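# Press the marked end of a rocker switch down

## Task

Push the marked end of the ivory rocker switch down so it latches and remains down, with the switch still lying flat on the table. When finished, no part of the robot may be in contact with the switch, and every drink can, parts box and small stack bin present must still be upright.

## Robot and tools

ROBOT. Two arms, left_arm and right_arm, each with six joints and a gripper. Joint order, used in every command row and every per-joint list in results: waist, shoulder, elbow, wrist pitch, wrist yaw, wrist roll. Stated ranges in rad: waist -2.618 to 3.054, shoulder 0.000 to 3.142, elbow 0.000 to 3.142, wrist pitch -1.571 to 1.571, wrist yaw -1.571 to 1.571, wrist roll -2.094 to 2.094; a real end may differ by up to 0.059 rad. The gripper's fingers point along its own +z axis and close along its y axis; the reported hand point sits between the pads, roughly 1 cm short of the fingertips.

FRAME. All hand positions (metres) and quaternions (w,x,y,z) are in the scene frame: origin at table-top height, halfway between the two nominal arm bases, +z up, +x outward over the table, left_arm toward +y. Arm names do not match image sides. Actual bases sit somewhat off nominal; only a BASES line gives calibrated positions. Reported hand poses can be off by a few centimetres, more at long reach.

COMMAND ROW. Fourteen numbers, each from -1 to 1, always for both arms: left_arm's six joint values then its opening, then right_arm's six joint values then its opening. Joint values are offsets, not poses: they are added to the Joint targets shown in the latest result, and are scaled so 1.0 equals 1.202 rad (waist), 1.258 (shoulder), 1.3 (elbow), 2.073 (wrist pitch), 2.022 (wrist yaw and roll). Opening is absolute: +1 fully open, -1 shut. Sending 0 for an arm's joints keeps it at its current targets; to keep a gripper unchanged, repeat its present command (0 means half open, not 'no change').

execute_actions(actions, cameras). actions is a list of actions; each action is a list of up to 15 rows, one per 1/30 s control step, and a short list repeats its final row until 15 steps pass. Every row in an action counts from the Joint targets at the start of that action, so repeating the same offset in the next action moves further. An action that would push a joint more than 0.059 rad outside its range is rejected for both arms; a malformed action or an out-of-range first action rejects the whole call. An empty list just reports state and images. cameras selects images: omitted, null or ["all"] gives all, [] gives none; unknown names invalidate the call.

move(target, speed, blend, opening_speed, blocking, cameras). target is one 14-number row or a list of up to 15 rows; every row's offsets count from the same Joint targets at the call's start. Joints travel together, so the hand follows a curve, and nothing avoids obstacles or the other arm. speed: rad/s for the joint with the longest way, 0.01 to 2, default 0.5, one number or one per target. blend: rad of corner rounding per target, default 0 (stop at each). opening_speed: gripper change per second on the -1..1 scale, at least 0.2. blocking=false returns after about 0.5 s while the move continues. The result adds a 'move:' line: done, off_target (resting over 0.035 rad from target), moving, held or fault, plus limits=held if steps were withheld, and the worst joint per unfinished arm. Done does not mean contact is absent.

wait(seconds 0 to 10) lets time pass with commands held; a running move continues. stop brakes a running move and needs some distance. zoom_image(camera, region) enlarges [x0, y0, x1, y1] pixels (at most 504 by 504) of the latest image from cam_head_left or cam_head_right. finished_scene(scene) ends the current scene for good; scene is its number.

RESULTS. Joint positions (rad) and Joint velocities (rad/s) per arm, ending with the pad gap in m (0.094 fully open). Joint targets are the base for your next offsets. Tool commands show current gripper commands. grip_measured is the finger opening on the command scale. 'joint sent to its limit' means a joint was driven to its end; 'joint command not followed' means the clearance check altered targets. Joint torques include the arm's own weight; joints 1 to 3 wrap at ±28 N m. Action calls also list joint angles at sample steps. MOTOR HOT appears at 75 °C; at 90 °C the arm folds and idles, at 100 °C it goes limp.

MOTION LIMITS. Joint targets can only lead measured angles by a fixed margin per step (0.202 waist, 0.258 shoulder, 0.3 elbow, 0.573 wrist pitch, 0.522 yaw and roll), and targets putting the hand over 200 mm from its measured place are pulled back, so big motions take several actions; tiny ones may not start.

CAMERAS. cam_head_left and cam_head_right, 896x504, head-mounted looking down at the table; calibration is approximate (a few mm and degrees).

AVOID. Press the switch slowly and only as far as needed; fast contact or a target far beyond the surface hits or pushes hard. After pressing, command targets back above the switch so the arm stops pressing and clears it. Do not knock over the can, box or bin, drop anything off the table, or let the arms meet. Pushing against something unreachable heats motors.

Each tool is called as a command line: name --argument value for each argument, lists and objects as JSON in quotes; but a table of rows of numbers goes row by row, as --pt "numbers of a row", without its own name.

## Session

execute_actions --actions '[]'

Scene clock: 0.00 s.
left_arm: end_effector_position=(+0.4286, +0.2967, +0.1025) grip_measured=+1.000 end_effector_quat_wxyz=(+0.594, -0.058, +0.801, +0.043) | right_arm: end_effector_position=(+0.4064, -0.2592, +0.1034) grip_measured=+1.000 end_effector_quat_wxyz=(+0.590, +0.008, +0.807, -0.016)
Joint positions: left_arm=[0.015 1.55 0.343 0.908 -0.141 -0.044 0.094] | right_arm=[-0.012 1.559 0.377 0.875 -0.004 -0.019 0.094]
Joint velocities: within noise
Joint torques (N m): no reading
Heat: left arm: 25 °C; right arm: 29 °C.
Joint targets: left_arm=[0.015 1.542 0.351 0.915 -0.142 -0.045] | right_arm=[-0.012 1.553 0.382 0.874 -0.004 -0.019]
Tool commands: left_gripper/opening=+1.0 right_gripper/opening=+1.0

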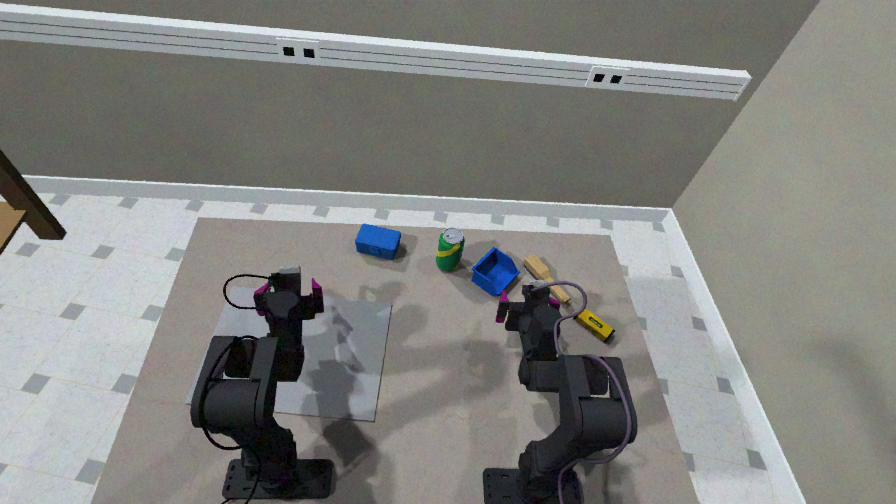

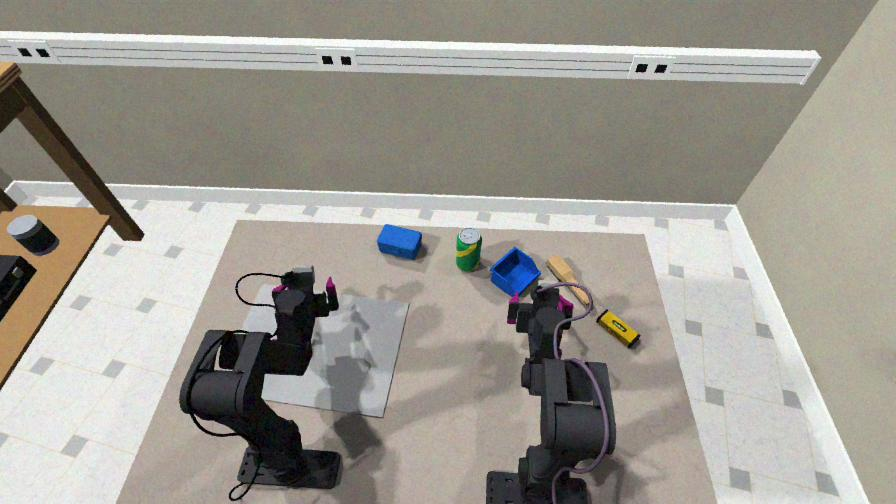

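zoom_image --camera "cam_head_left" --region '[180, 210, 420, 430]'

zoom_image --camera "cam_head_right" --region '[420, 210, 680, 400]'

zoom_image --camera "cam_head_right" --region '[180, 210, 440, 430]'

Scaled by 2.100 from the camera's 896x504 image, which has a finer 1280x720 frame.

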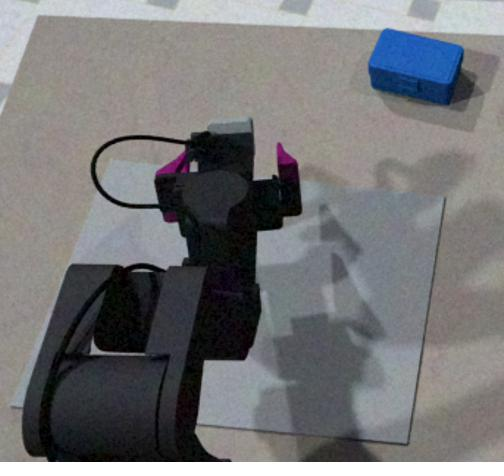

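Scaled by 1.938 from the camera's 896x504 image, which has a finer 1280x720 frame.

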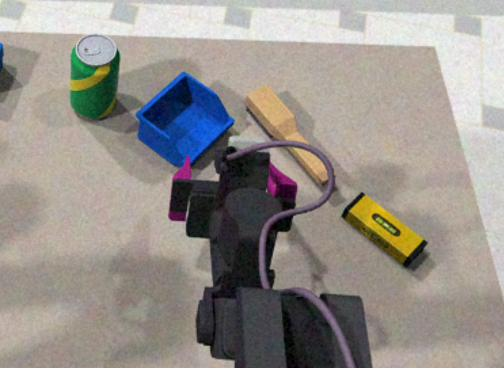

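Scaled by 1.938 from the camera's 896x504 image, which has a finer 1280x720 frame.

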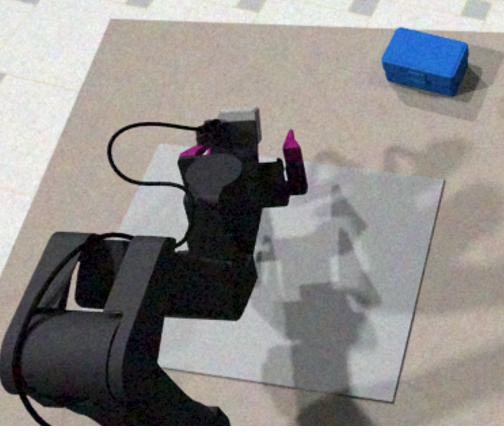

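zoom_image --camera "cam_head_right" --region '[260, 250, 380, 390]'

zoom_image --camera "cam_head_left" --region '[240, 250, 380, 390]'

zoom_image --camera "cam_head_left" --region '[480, 240, 640, 360]'

Scaled by 3.600 from the camera's 896x504 image, which has a finer 1280x720 frame.

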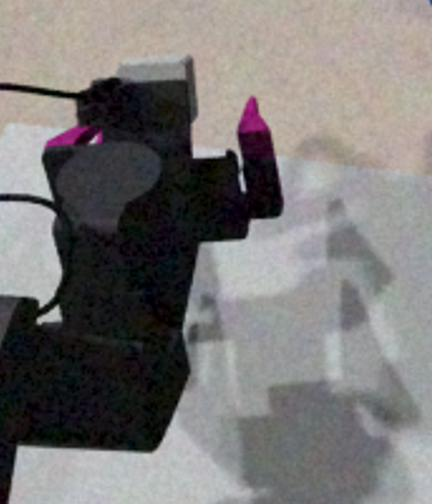

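Scaled by 3.600 from the camera's 896x504 image, which has a finer 1280x720 frame.

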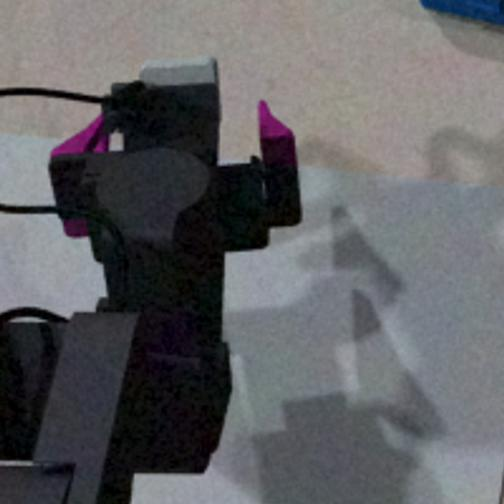

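Scaled by 3.150 from the camera's 896x504 image, which has a finer 1280x720 frame.

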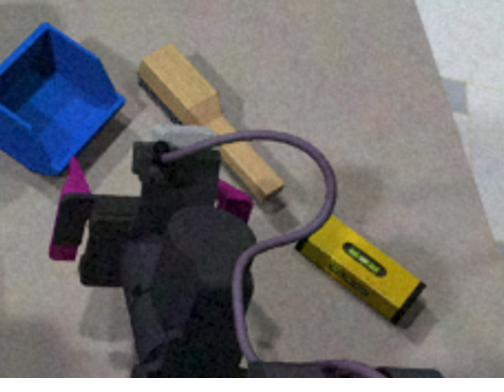

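move --pt "0 -0.4 0 0 0 0 1 0 -0.4 0 0 0 0 1" --pt "0.75 -0.4 0 0 0 0 1 -0.75 -0.4 0 0 0 0 1" --speed 0.8 --blend 0.1

Scene clock: 17.53 s.
left_arm: end_effector_position=(+0.2378, +0.5656, +0.2838) grip_measured=+1.000 end_effector_quat_wxyz=(+0.686, -0.334, +0.537, +0.359) | right_arm: end_effector_position=(+0.2204, -0.5358, +0.2890) grip_measured=+1.000 end_effector_quat_wxyz=(+0.687, +0.280, +0.569, -0.355)
Joint positions: left_arm=[0.91 1.053 0.343 0.914 -0.142 -0.044 0.094] | right_arm=[-0.91 1.062 0.377 0.881 -0.005 -0.019 0.094]
Joint velocities: within noise
Joint torques (N m): left_arm=[0.49 -3.19 8.54 2.1 0.04 -0.04] | right_arm=[-0.36 -2.55 7.94 1.9 -0.01 -0.03]
Heat: left arm: 28 °C; right arm: 32 °C.
Joint targets: left_arm=[0.916 1.039 0.351 0.915 -0.142 -0.045] | right_arm=[-0.914 1.049 0.382 0.874 -0.004 -0.019]
move: done

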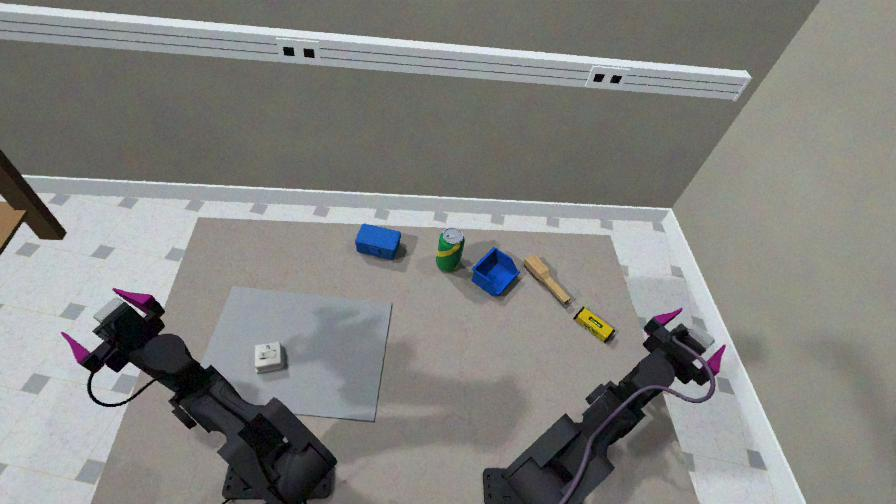

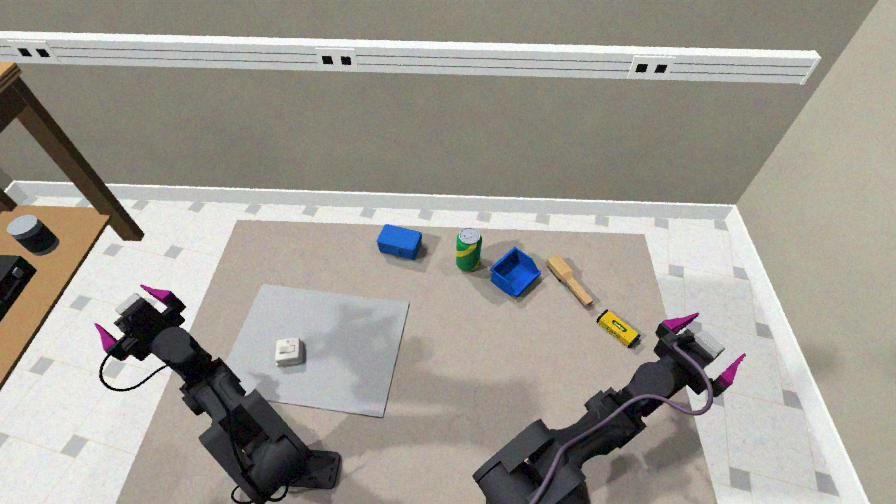

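The switch is visible now. Let me take a closer look.

zoom_image --camera "cam_head_left" --region '[235, 325, 305, 385]'

zoom_image --camera "cam_head_right" --region '[255, 320, 325, 380]'

Scaled by 7.200 from the camera's 896x504 image, which has a finer 1280x720 frame.

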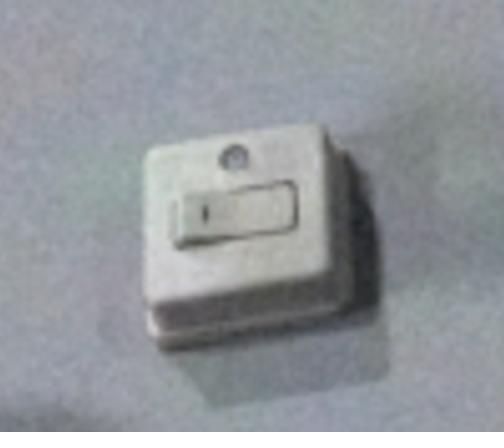

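Scaled by 7.200 from the camera's 896x504 image, which has a finer 1280x720 frame.

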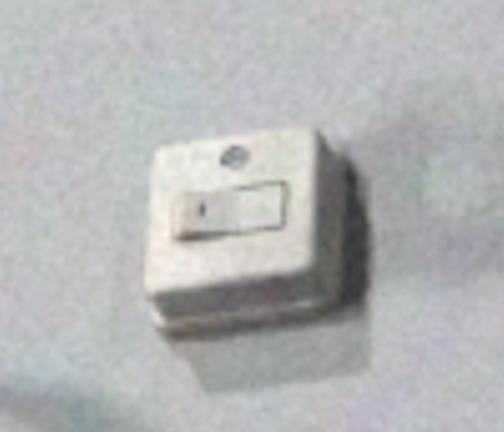

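move --target '[-0.535, 0.411, 0.776, -1.0, 0.0702, 0.0223, -1, 0, 0, 0, 0, 0, 0, 1]' --speed 1.0

Scene clock: 42.10 s.
left_arm: end_effector_position=(+0.3397, +0.3558, +0.1478) grip_measured=-0.995 end_effector_quat_wxyz=(+0.105, -0.134, +0.985, +0.018) | right_arm: end_effector_position=(+0.2204, -0.5358, +0.2890) grip_measured=+1.000 end_effector_quat_wxyz=(+0.687, +0.280, +0.569, -0.355)
Joint positions: left_arm=[0.277 1.54 1.332 -1.15 -0.011 -0.01 0] | right_arm=[-0.91 1.062 0.377 0.881 -0.005 -0.019 0.094]
Joint velocities: within noise
Joint torques (N m): left_arm=[-0.38 -4.4 9.96 0.86 0.14 0.07] | right_arm=[-0.39 -2.55 7.94 1.9 -0.01 -0.02]
Heat: left arm: 31 °C; right arm: 33 °C.
Joint targets: left_arm=[0.273 1.556 1.361 -1.158 0.000 0.000] | right_arm=[-0.914 1.049 0.382 0.874 -0.004 -0.019]
move: done

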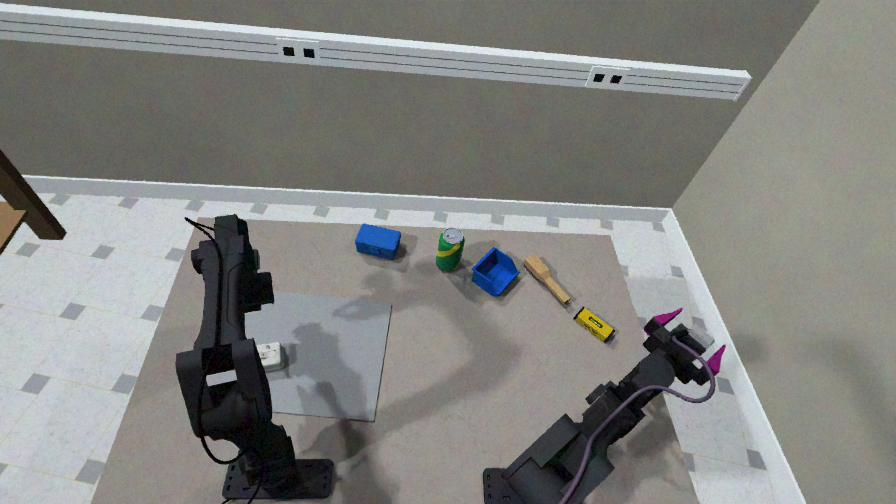

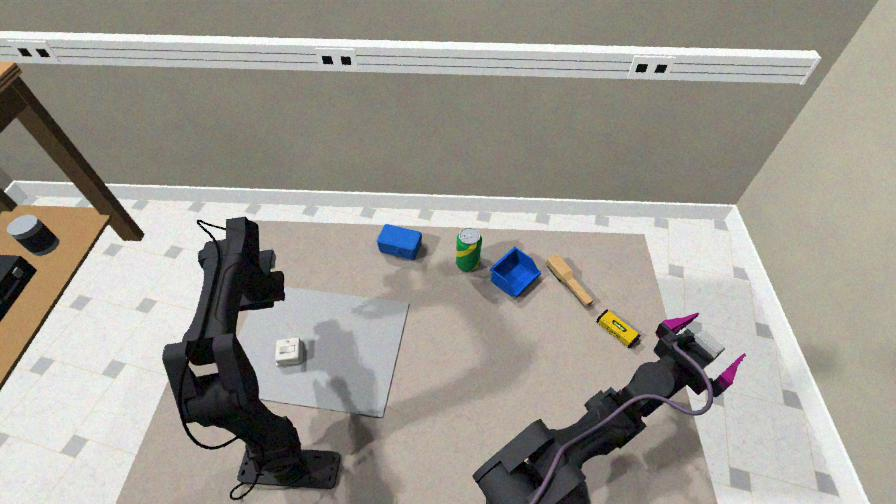

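move --target '[0.2404, -0.003, -0.161, -0.006, 0.2473, 0, -1, 0, 0, 0, 0, 0, 0, 1]' --speed 0.7

Scene clock: 49.33 s.
left_arm: end_effector_position=(+0.3050, +0.3392, +0.1182) grip_measured=-0.995 end_effector_quat_wxyz=(+0.073, -0.261, +0.936, -0.226) | right_arm: end_effector_position=(+0.2204, -0.5358, +0.2890) grip_measured=+1.000 end_effector_quat_wxyz=(+0.687, +0.280, +0.569, -0.355)
Joint positions: left_arm=[0.558 1.54 1.156 -1.165 0.479 -0.009 0] | right_arm=[-0.91 1.062 0.377 0.881 -0.005 -0.019 0.094]
Joint velocities: within noise
Joint torques (N m): left_arm=[0.38 -4.37 6.27 0.53 0.55 0.1] | right_arm=[-0.38 -2.56 7.92 1.9 -0.01 -0.02]
Heat: left arm: 29 °C; right arm: 33 °C.
Joint targets: left_arm=[0.562 1.552 1.151 -1.170 0.500 0.000] | right_arm=[-0.914 1.049 0.382 0.874 -0.004 -0.019]
move: done

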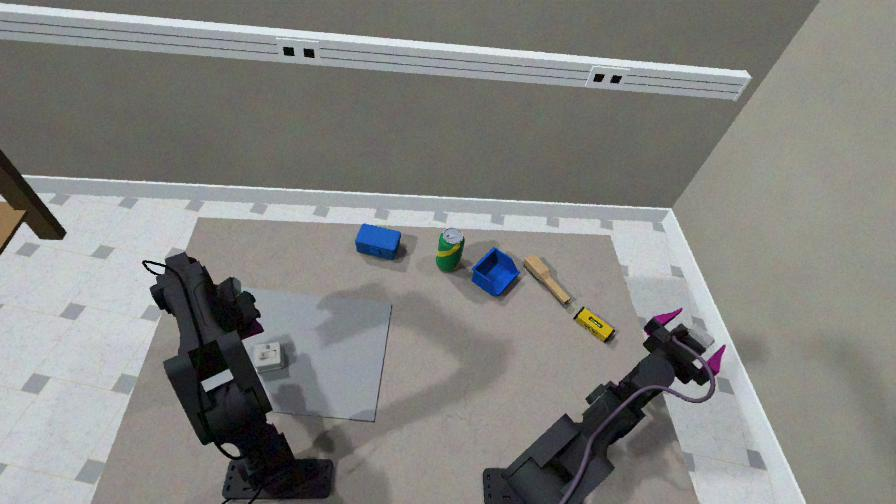

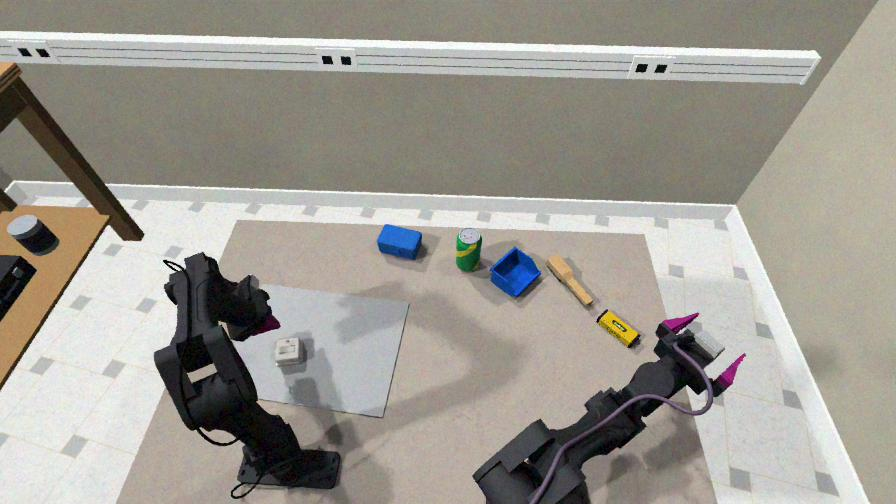

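Now the magenta fingertip is visible. Let me zoom in on both.

zoom_image --camera "cam_head_left" --region '[220, 300, 300, 380]'

zoom_image --camera "cam_head_right" --region '[235, 295, 315, 375]'

Scaled by 6.300 from the camera's 896x504 image, which has a finer 1280x720 frame.

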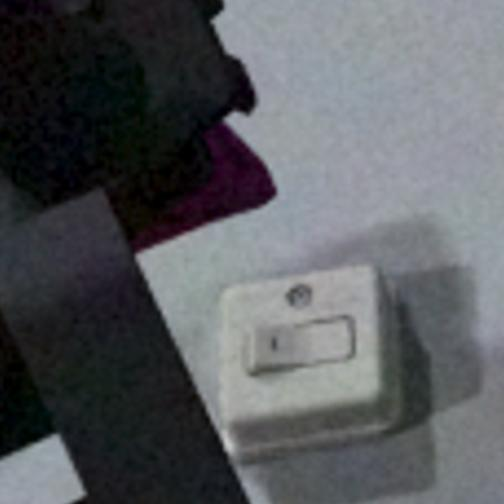

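Scaled by 6.300 from the camera's 896x504 image, which has a finer 1280x720 frame.

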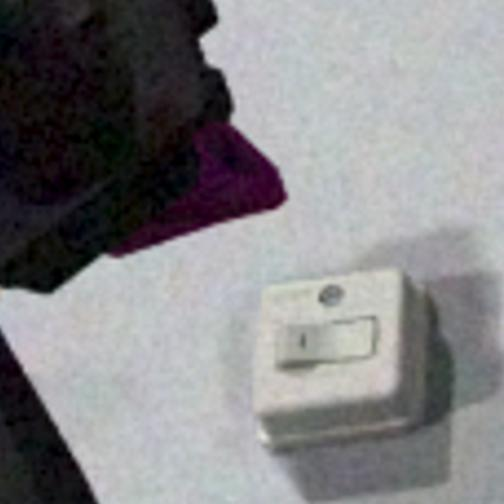

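move --target '[0.0733, -0.0073, -0.1619, 0.0972, 0, 0, -1, 0, 0, 0, 0, 0, 0, 1]' --speed 0.4

zoom_image --camera "cam_head_left" --region '[220, 305, 300, 385]'

zoom_image --camera "cam_head_right" --region '[240, 300, 320, 380]'

Scene clock: 70.17 s.
left_arm: end_effector_position=(+0.2822, +0.3502, +0.0668) grip_measured=-0.995 end_effector_quat_wxyz=(+0.069, -0.305, +0.922, -0.229) | right_arm: end_effector_position=(+0.2204, -0.5358, +0.2890) grip_measured=+1.000 end_effector_quat_wxyz=(+0.687, +0.280, +0.569, -0.355)
Joint positions: left_arm=[0.645 1.54 0.945 -0.984 0.483 -0.009 0] | right_arm=[-0.91 1.062 0.377 0.881 -0.005 -0.019 0.094]
Joint velocities: within noise
Joint torques (N m): left_arm=[0.4 -4.77 6.11 0.68 0.52 0.08] | right_arm=[-0.39 -2.56 7.95 1.9 -0.01 -0.02]
Heat: left arm: 27 °C; right arm: 33 °C.
Joint targets: left_arm=[0.650 1.543 0.941 -0.969 0.500 0.000] | right_arm=[-0.914 1.049 0.382 0.874 -0.004 -0.019]
move: done

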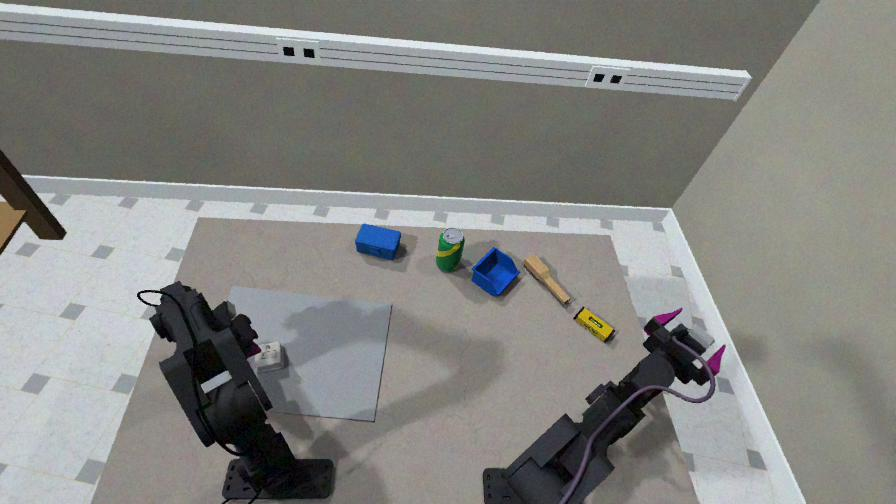

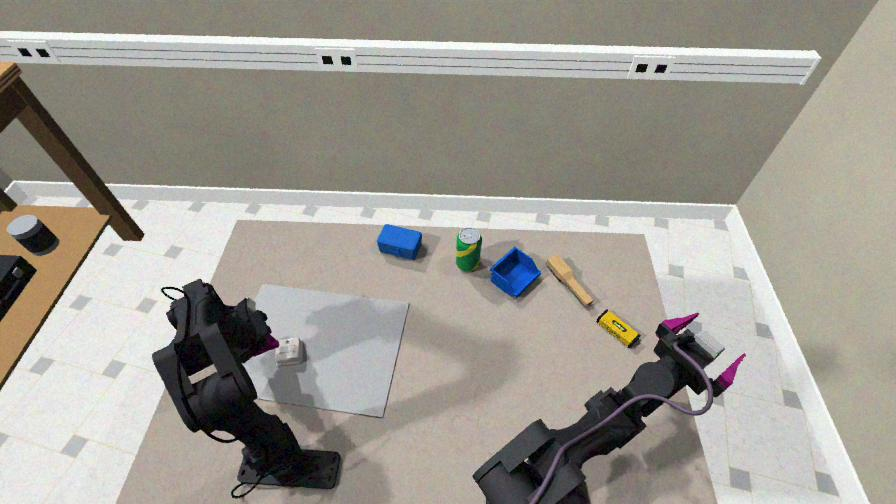

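Scaled by 6.300 from the camera's 896x504 image, which has a finer 1280x720 frame.

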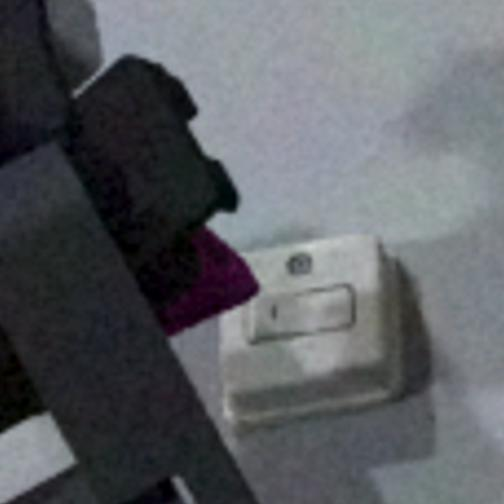

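Scaled by 6.300 from the camera's 896x504 image, which has a finer 1280x720 frame.

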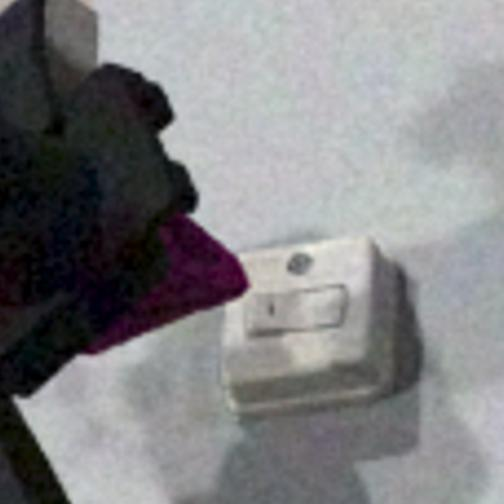

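move --target '[0.0019, 0.0215, -0.0287, 0.0311, 0, 0, -1, 0, 0, 0, 0, 0, 0, 1]' --speed 0.2

zoom_image --camera "cam_head_left" --region '[235, 325, 285, 375]'

zoom_image --camera "cam_head_right" --region '[255, 320, 305, 370]'

Scene clock: 84.90 s.
left_arm: end_effector_position=(+0.2841, +0.3515, +0.0547) grip_measured=-0.995 end_effector_quat_wxyz=(+0.075, -0.303, +0.922, -0.227) | right_arm: end_effector_position=(+0.2204, -0.5358, +0.2890) grip_measured=+1.000 end_effector_quat_wxyz=(+0.687, +0.280, +0.569, -0.355)
Joint positions: left_arm=[0.645 1.556 0.909 -0.919 0.483 -0.009 0] | right_arm=[-0.91 1.062 0.377 0.881 -0.005 -0.019 0.094]
Joint velocities: within noise
Joint torques (N m): left_arm=[0.57 -4.11 5.79 0.69 0.47 0.09] | right_arm=[-0.38 -2.56 7.95 1.9 -0.01 -0.02]
Heat: left arm: 27 °C; right arm: 33 °C.
Joint targets: left_arm=[0.652 1.570 0.903 -0.904 0.500 0.000] | right_arm=[-0.914 1.049 0.382 0.874 -0.004 -0.019]
move: done

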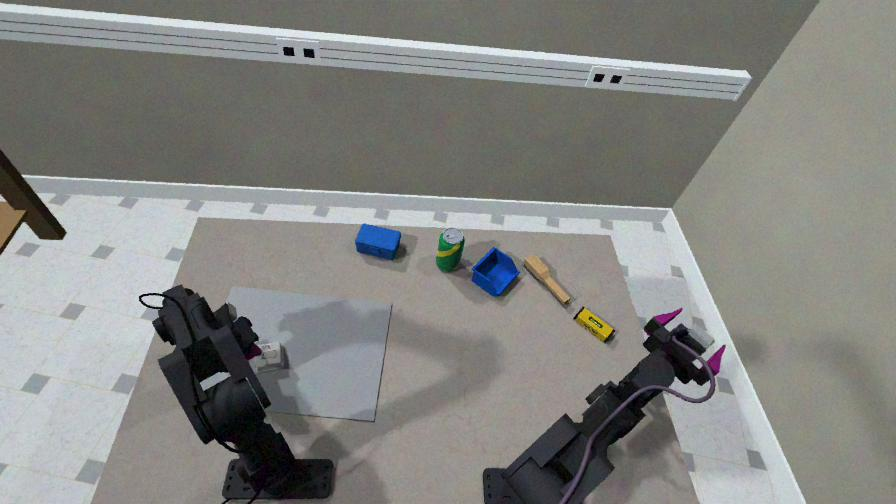

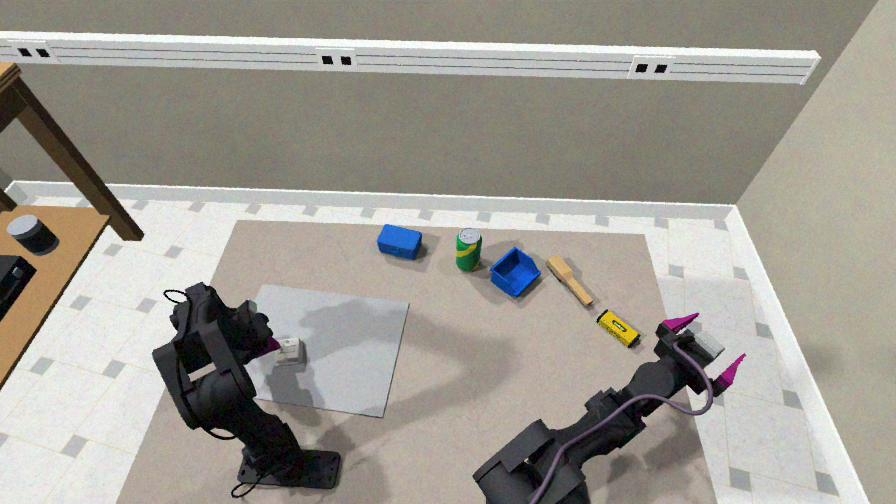

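Scaled by 10.080 from the camera's 896x504 image, which has a finer 1280x720 frame.

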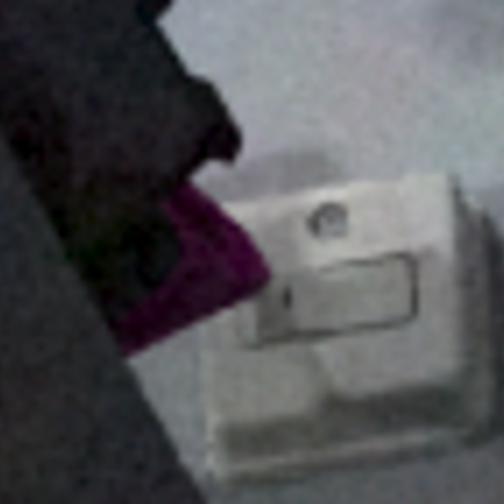

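Scaled by 10.080 from the camera's 896x504 image, which has a finer 1280x720 frame.

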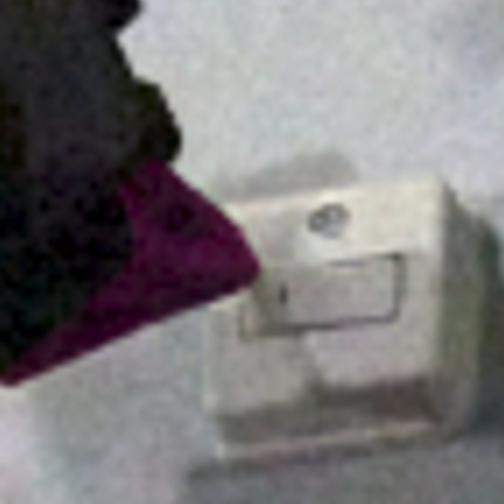

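zoom_image --camera "cam_head_right" --region '[655, 300, 755, 400]'

zoom_image --camera "cam_head_left" --region '[635, 295, 735, 395]'

Scaled by 5.040 from the camera's 896x504 image, which has a finer 1280x720 frame.

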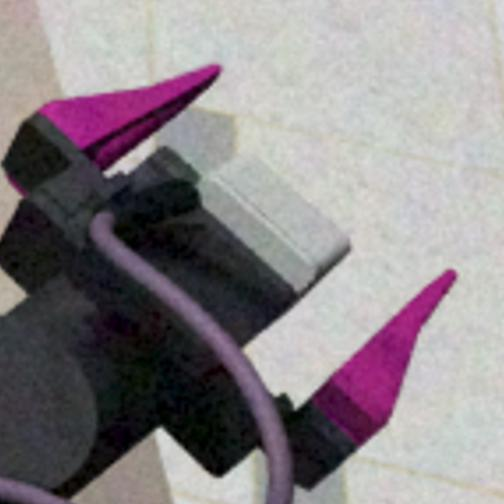

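Scaled by 5.040 from the camera's 896x504 image, which has a finer 1280x720 frame.

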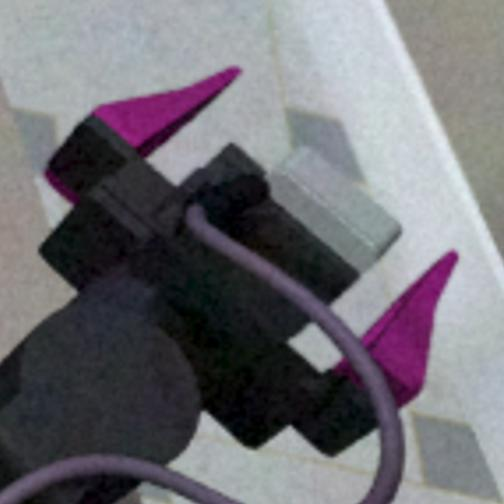

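move --target '[0.0062, 0.0065, -0.0329, 0.0246, 0, 0, -1, 0, 0, 0, 0, 0, 0, 1]' --speed 0.15

zoom_image --camera "cam_head_left" --region '[235, 325, 285, 375]'

zoom_image --camera "cam_head_right" --region '[255, 320, 305, 370]'

Scene clock: 101.43 s.
left_arm: end_effector_position=(+0.2801, +0.3511, +0.0439) grip_measured=-0.995 end_effector_quat_wxyz=(+0.074, -0.308, +0.921, -0.228) | right_arm: end_effector_position=(+0.2204, -0.5358, +0.2890) grip_measured=+1.000 end_effector_quat_wxyz=(+0.687, +0.280, +0.569, -0.355)
Joint positions: left_arm=[0.654 1.563 0.868 -0.876 0.484 -0.009 0] | right_arm=[-0.91 1.062 0.377 0.881 -0.005 -0.019 0.094]
Joint velocities: within noise
Joint torques (N m): left_arm=[0.44 -3.88 5.48 0.78 0.51 0.09] | right_arm=[-0.38 -2.56 7.94 1.9 -0.01 -0.03]
Heat: left arm: 27 °C; right arm: 34 °C.
Joint targets: left_arm=[0.660 1.578 0.861 -0.853 0.500 0.000] | right_arm=[-0.914 1.049 0.382 0.874 -0.004 -0.019]
move: done

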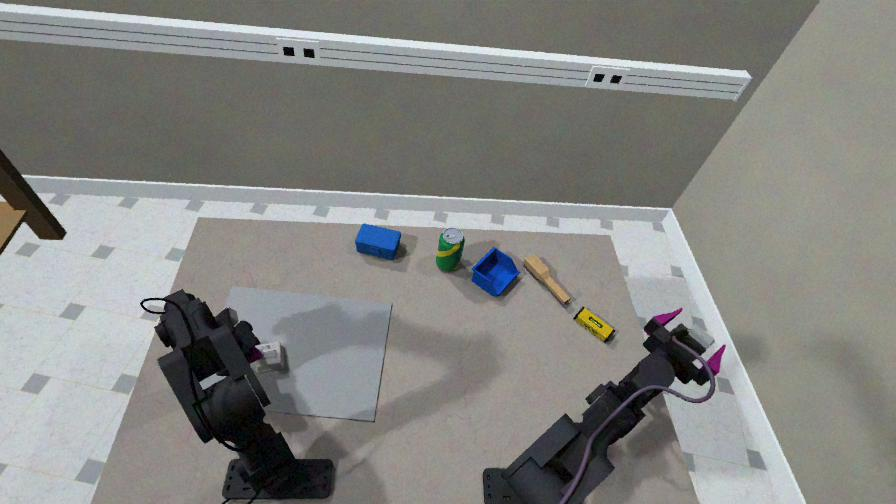

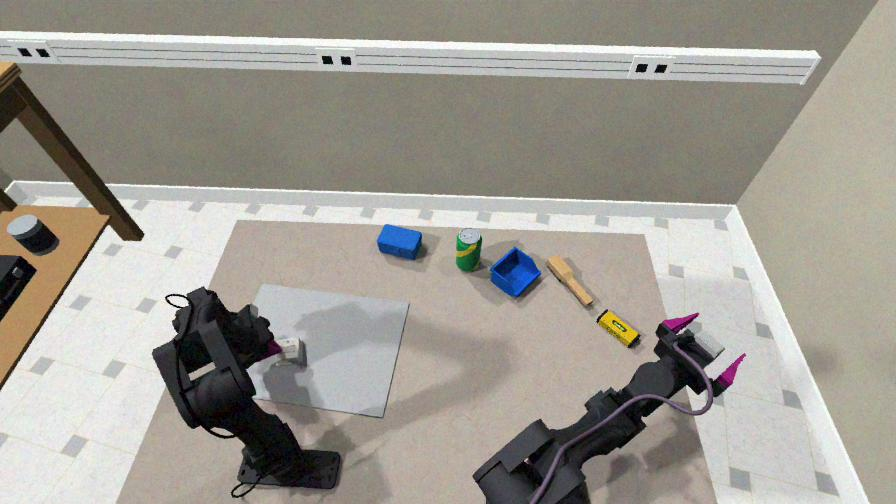

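Scaled by 10.080 from the camera's 896x504 image, which has a finer 1280x720 frame.

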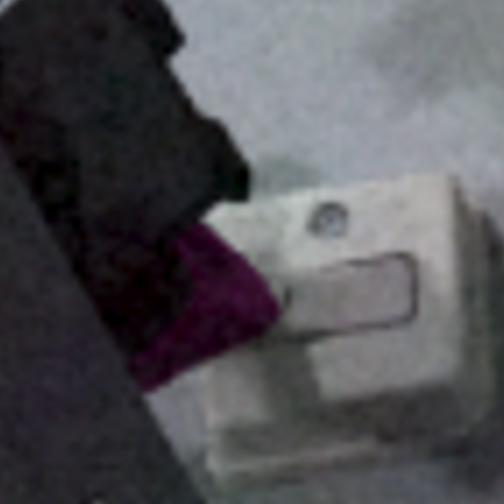

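Scaled by 10.080 from the camera's 896x504 image, which has a finer 1280x720 frame.

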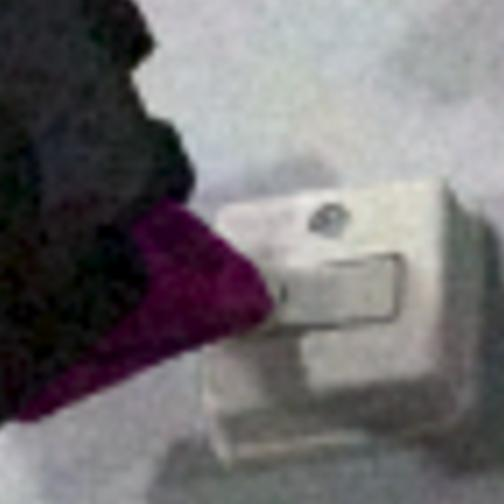

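move --target '[0.0036, 0.0173, -0.0072, 0.0150, 0, 0, -1, 0, 0, 0, 0, 0, 0, 1]' --speed 0.1

zoom_image --camera "cam_head_left" --region '[235, 325, 285, 375]'

zoom_image --camera "cam_head_right" --region '[255, 320, 305, 370]'

Scene clock: 106.60 s.
left_arm: end_effector_position=(+0.2822, +0.3523, +0.0379) grip_measured=-0.995 end_effector_quat_wxyz=(+0.076, -0.310, +0.918, -0.233) | right_arm: end_effector_position=(+0.2204, -0.5358, +0.2890) grip_measured=+1.000 end_effector_quat_wxyz=(+0.687, +0.280, +0.569, -0.355)
Joint positions: left_arm=[0.66 1.584 0.859 -0.846 0.496 -0.009 0] | right_arm=[-0.91 1.062 0.377 0.881 -0.005 -0.019 0.094]
Joint velocities: within noise
Joint torques (N m): left_arm=[0.32 -4.03 5.44 0.79 0.39 0.08] | right_arm=[-0.38 -2.56 7.94 1.9 -0.01 -0.02]
Heat: left arm: 26 °C; right arm: 34 °C.
Joint targets: left_arm=[0.664 1.600 0.851 -0.822 0.500 0.000] | right_arm=[-0.914 1.049 0.382 0.874 -0.004 -0.019]
move: done

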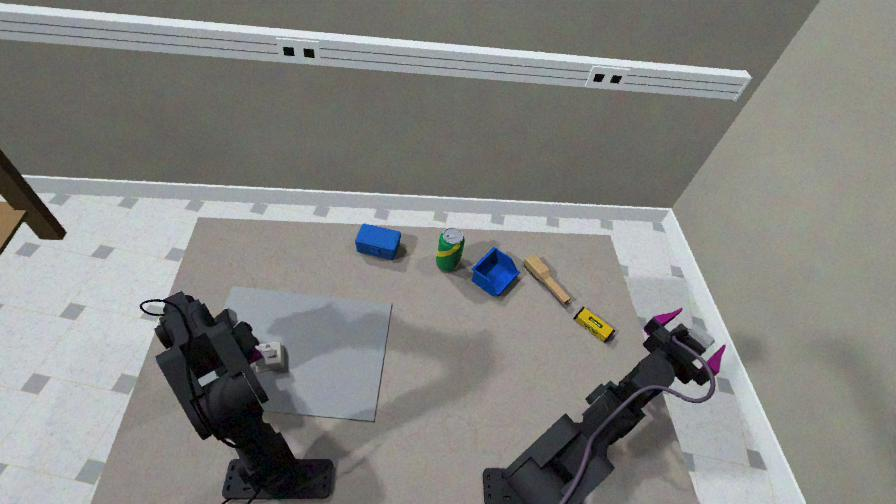

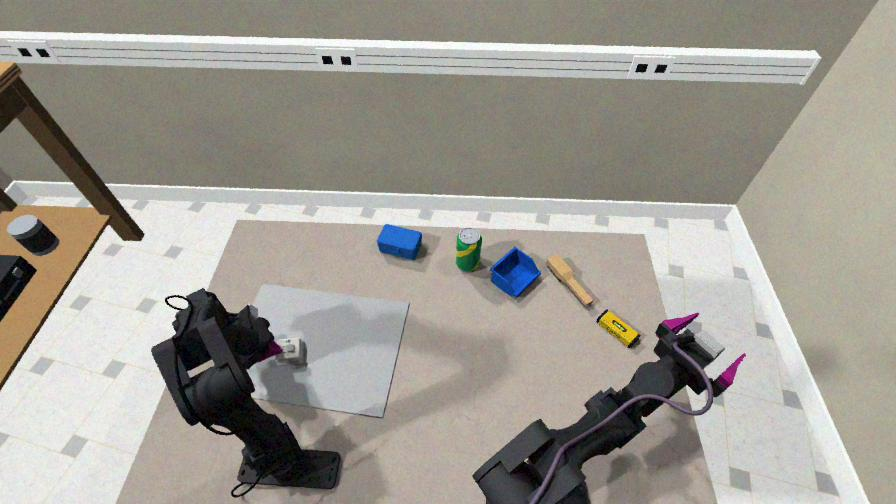

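Scaled by 10.080 from the camera's 896x504 image, which has a finer 1280x720 frame.

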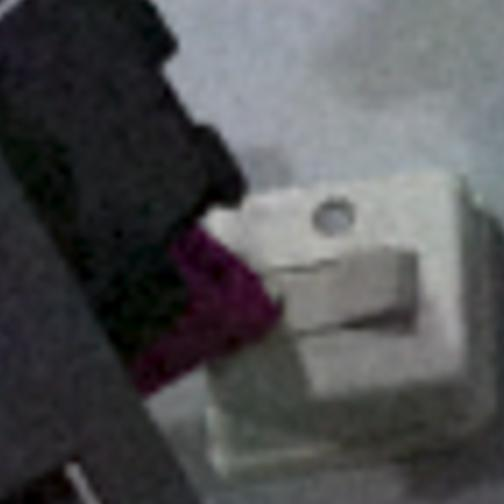

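Scaled by 10.080 from the camera's 896x504 image, which has a finer 1280x720 frame.

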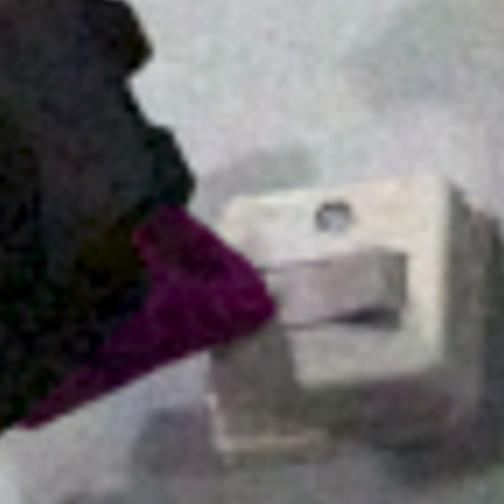

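move --target '[0, -0.0739, 0.0988, -0.1068, 0, 0, -1, 0, 0, 0, 0, 0, 0, 1]' --speed 0.3

zoom_image --camera "cam_head_left" --region '[235, 325, 285, 375]'

zoom_image --camera "cam_head_right" --region '[255, 320, 305, 370]'

Scene clock: 109.80 s.
left_arm: end_effector_position=(+0.2765, +0.3480, +0.0722) grip_measured=-0.995 end_effector_quat_wxyz=(+0.058, -0.315, +0.917, -0.239) | right_arm: end_effector_position=(+0.2204, -0.5358, +0.2890) grip_measured=+1.000 end_effector_quat_wxyz=(+0.687, +0.280, +0.569, -0.355)
Joint positions: left_arm=[0.66 1.535 0.958 -1.034 0.496 -0.009 0] | right_arm=[-0.91 1.062 0.377 0.881 -0.005 -0.019 0.094]
Joint velocities: within noise
Joint torques (N m): left_arm=[0.38 -7.31 8.61 0.35 0.36 0.08] | right_arm=[-0.36 -2.56 7.94 1.9 -0.01 -0.02]
Heat: left arm: 26 °C; right arm: 34 °C.
Joint targets: left_arm=[0.664 1.507 0.980 -1.043 0.500 0.000] | right_arm=[-0.914 1.049 0.382 0.874 -0.004 -0.019]
move: done

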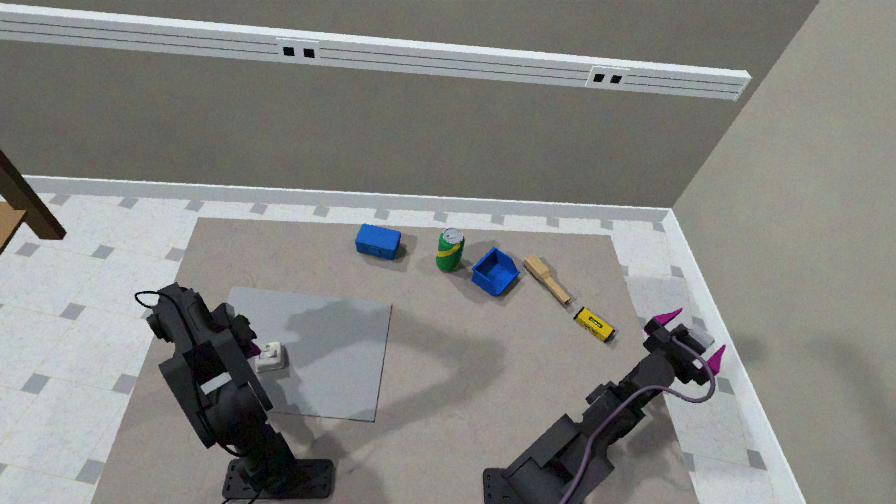

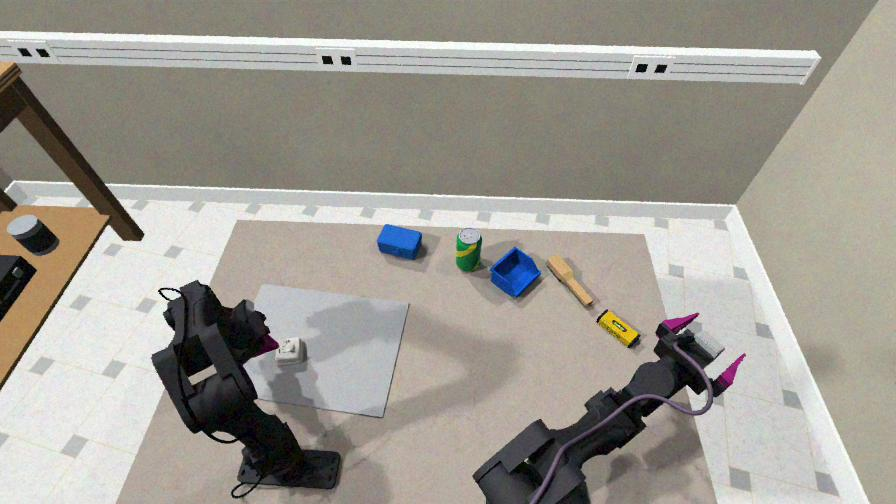

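Scaled by 10.080 from the camera's 896x504 image, which has a finer 1280x720 frame.

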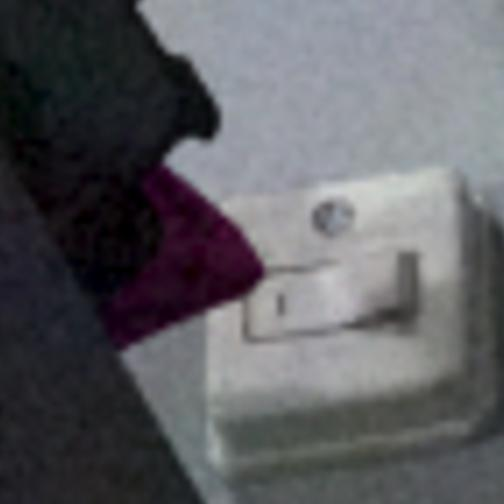

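Scaled by 10.080 from the camera's 896x504 image, which has a finer 1280x720 frame.

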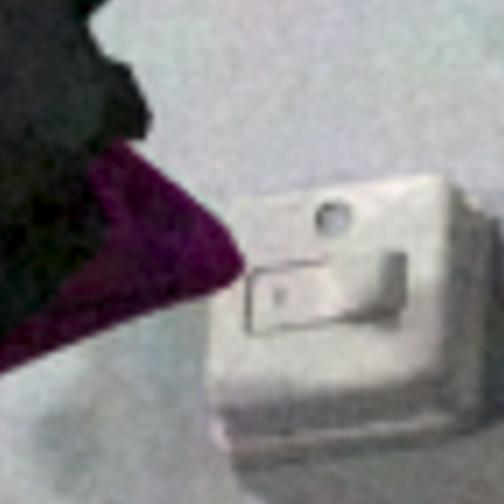

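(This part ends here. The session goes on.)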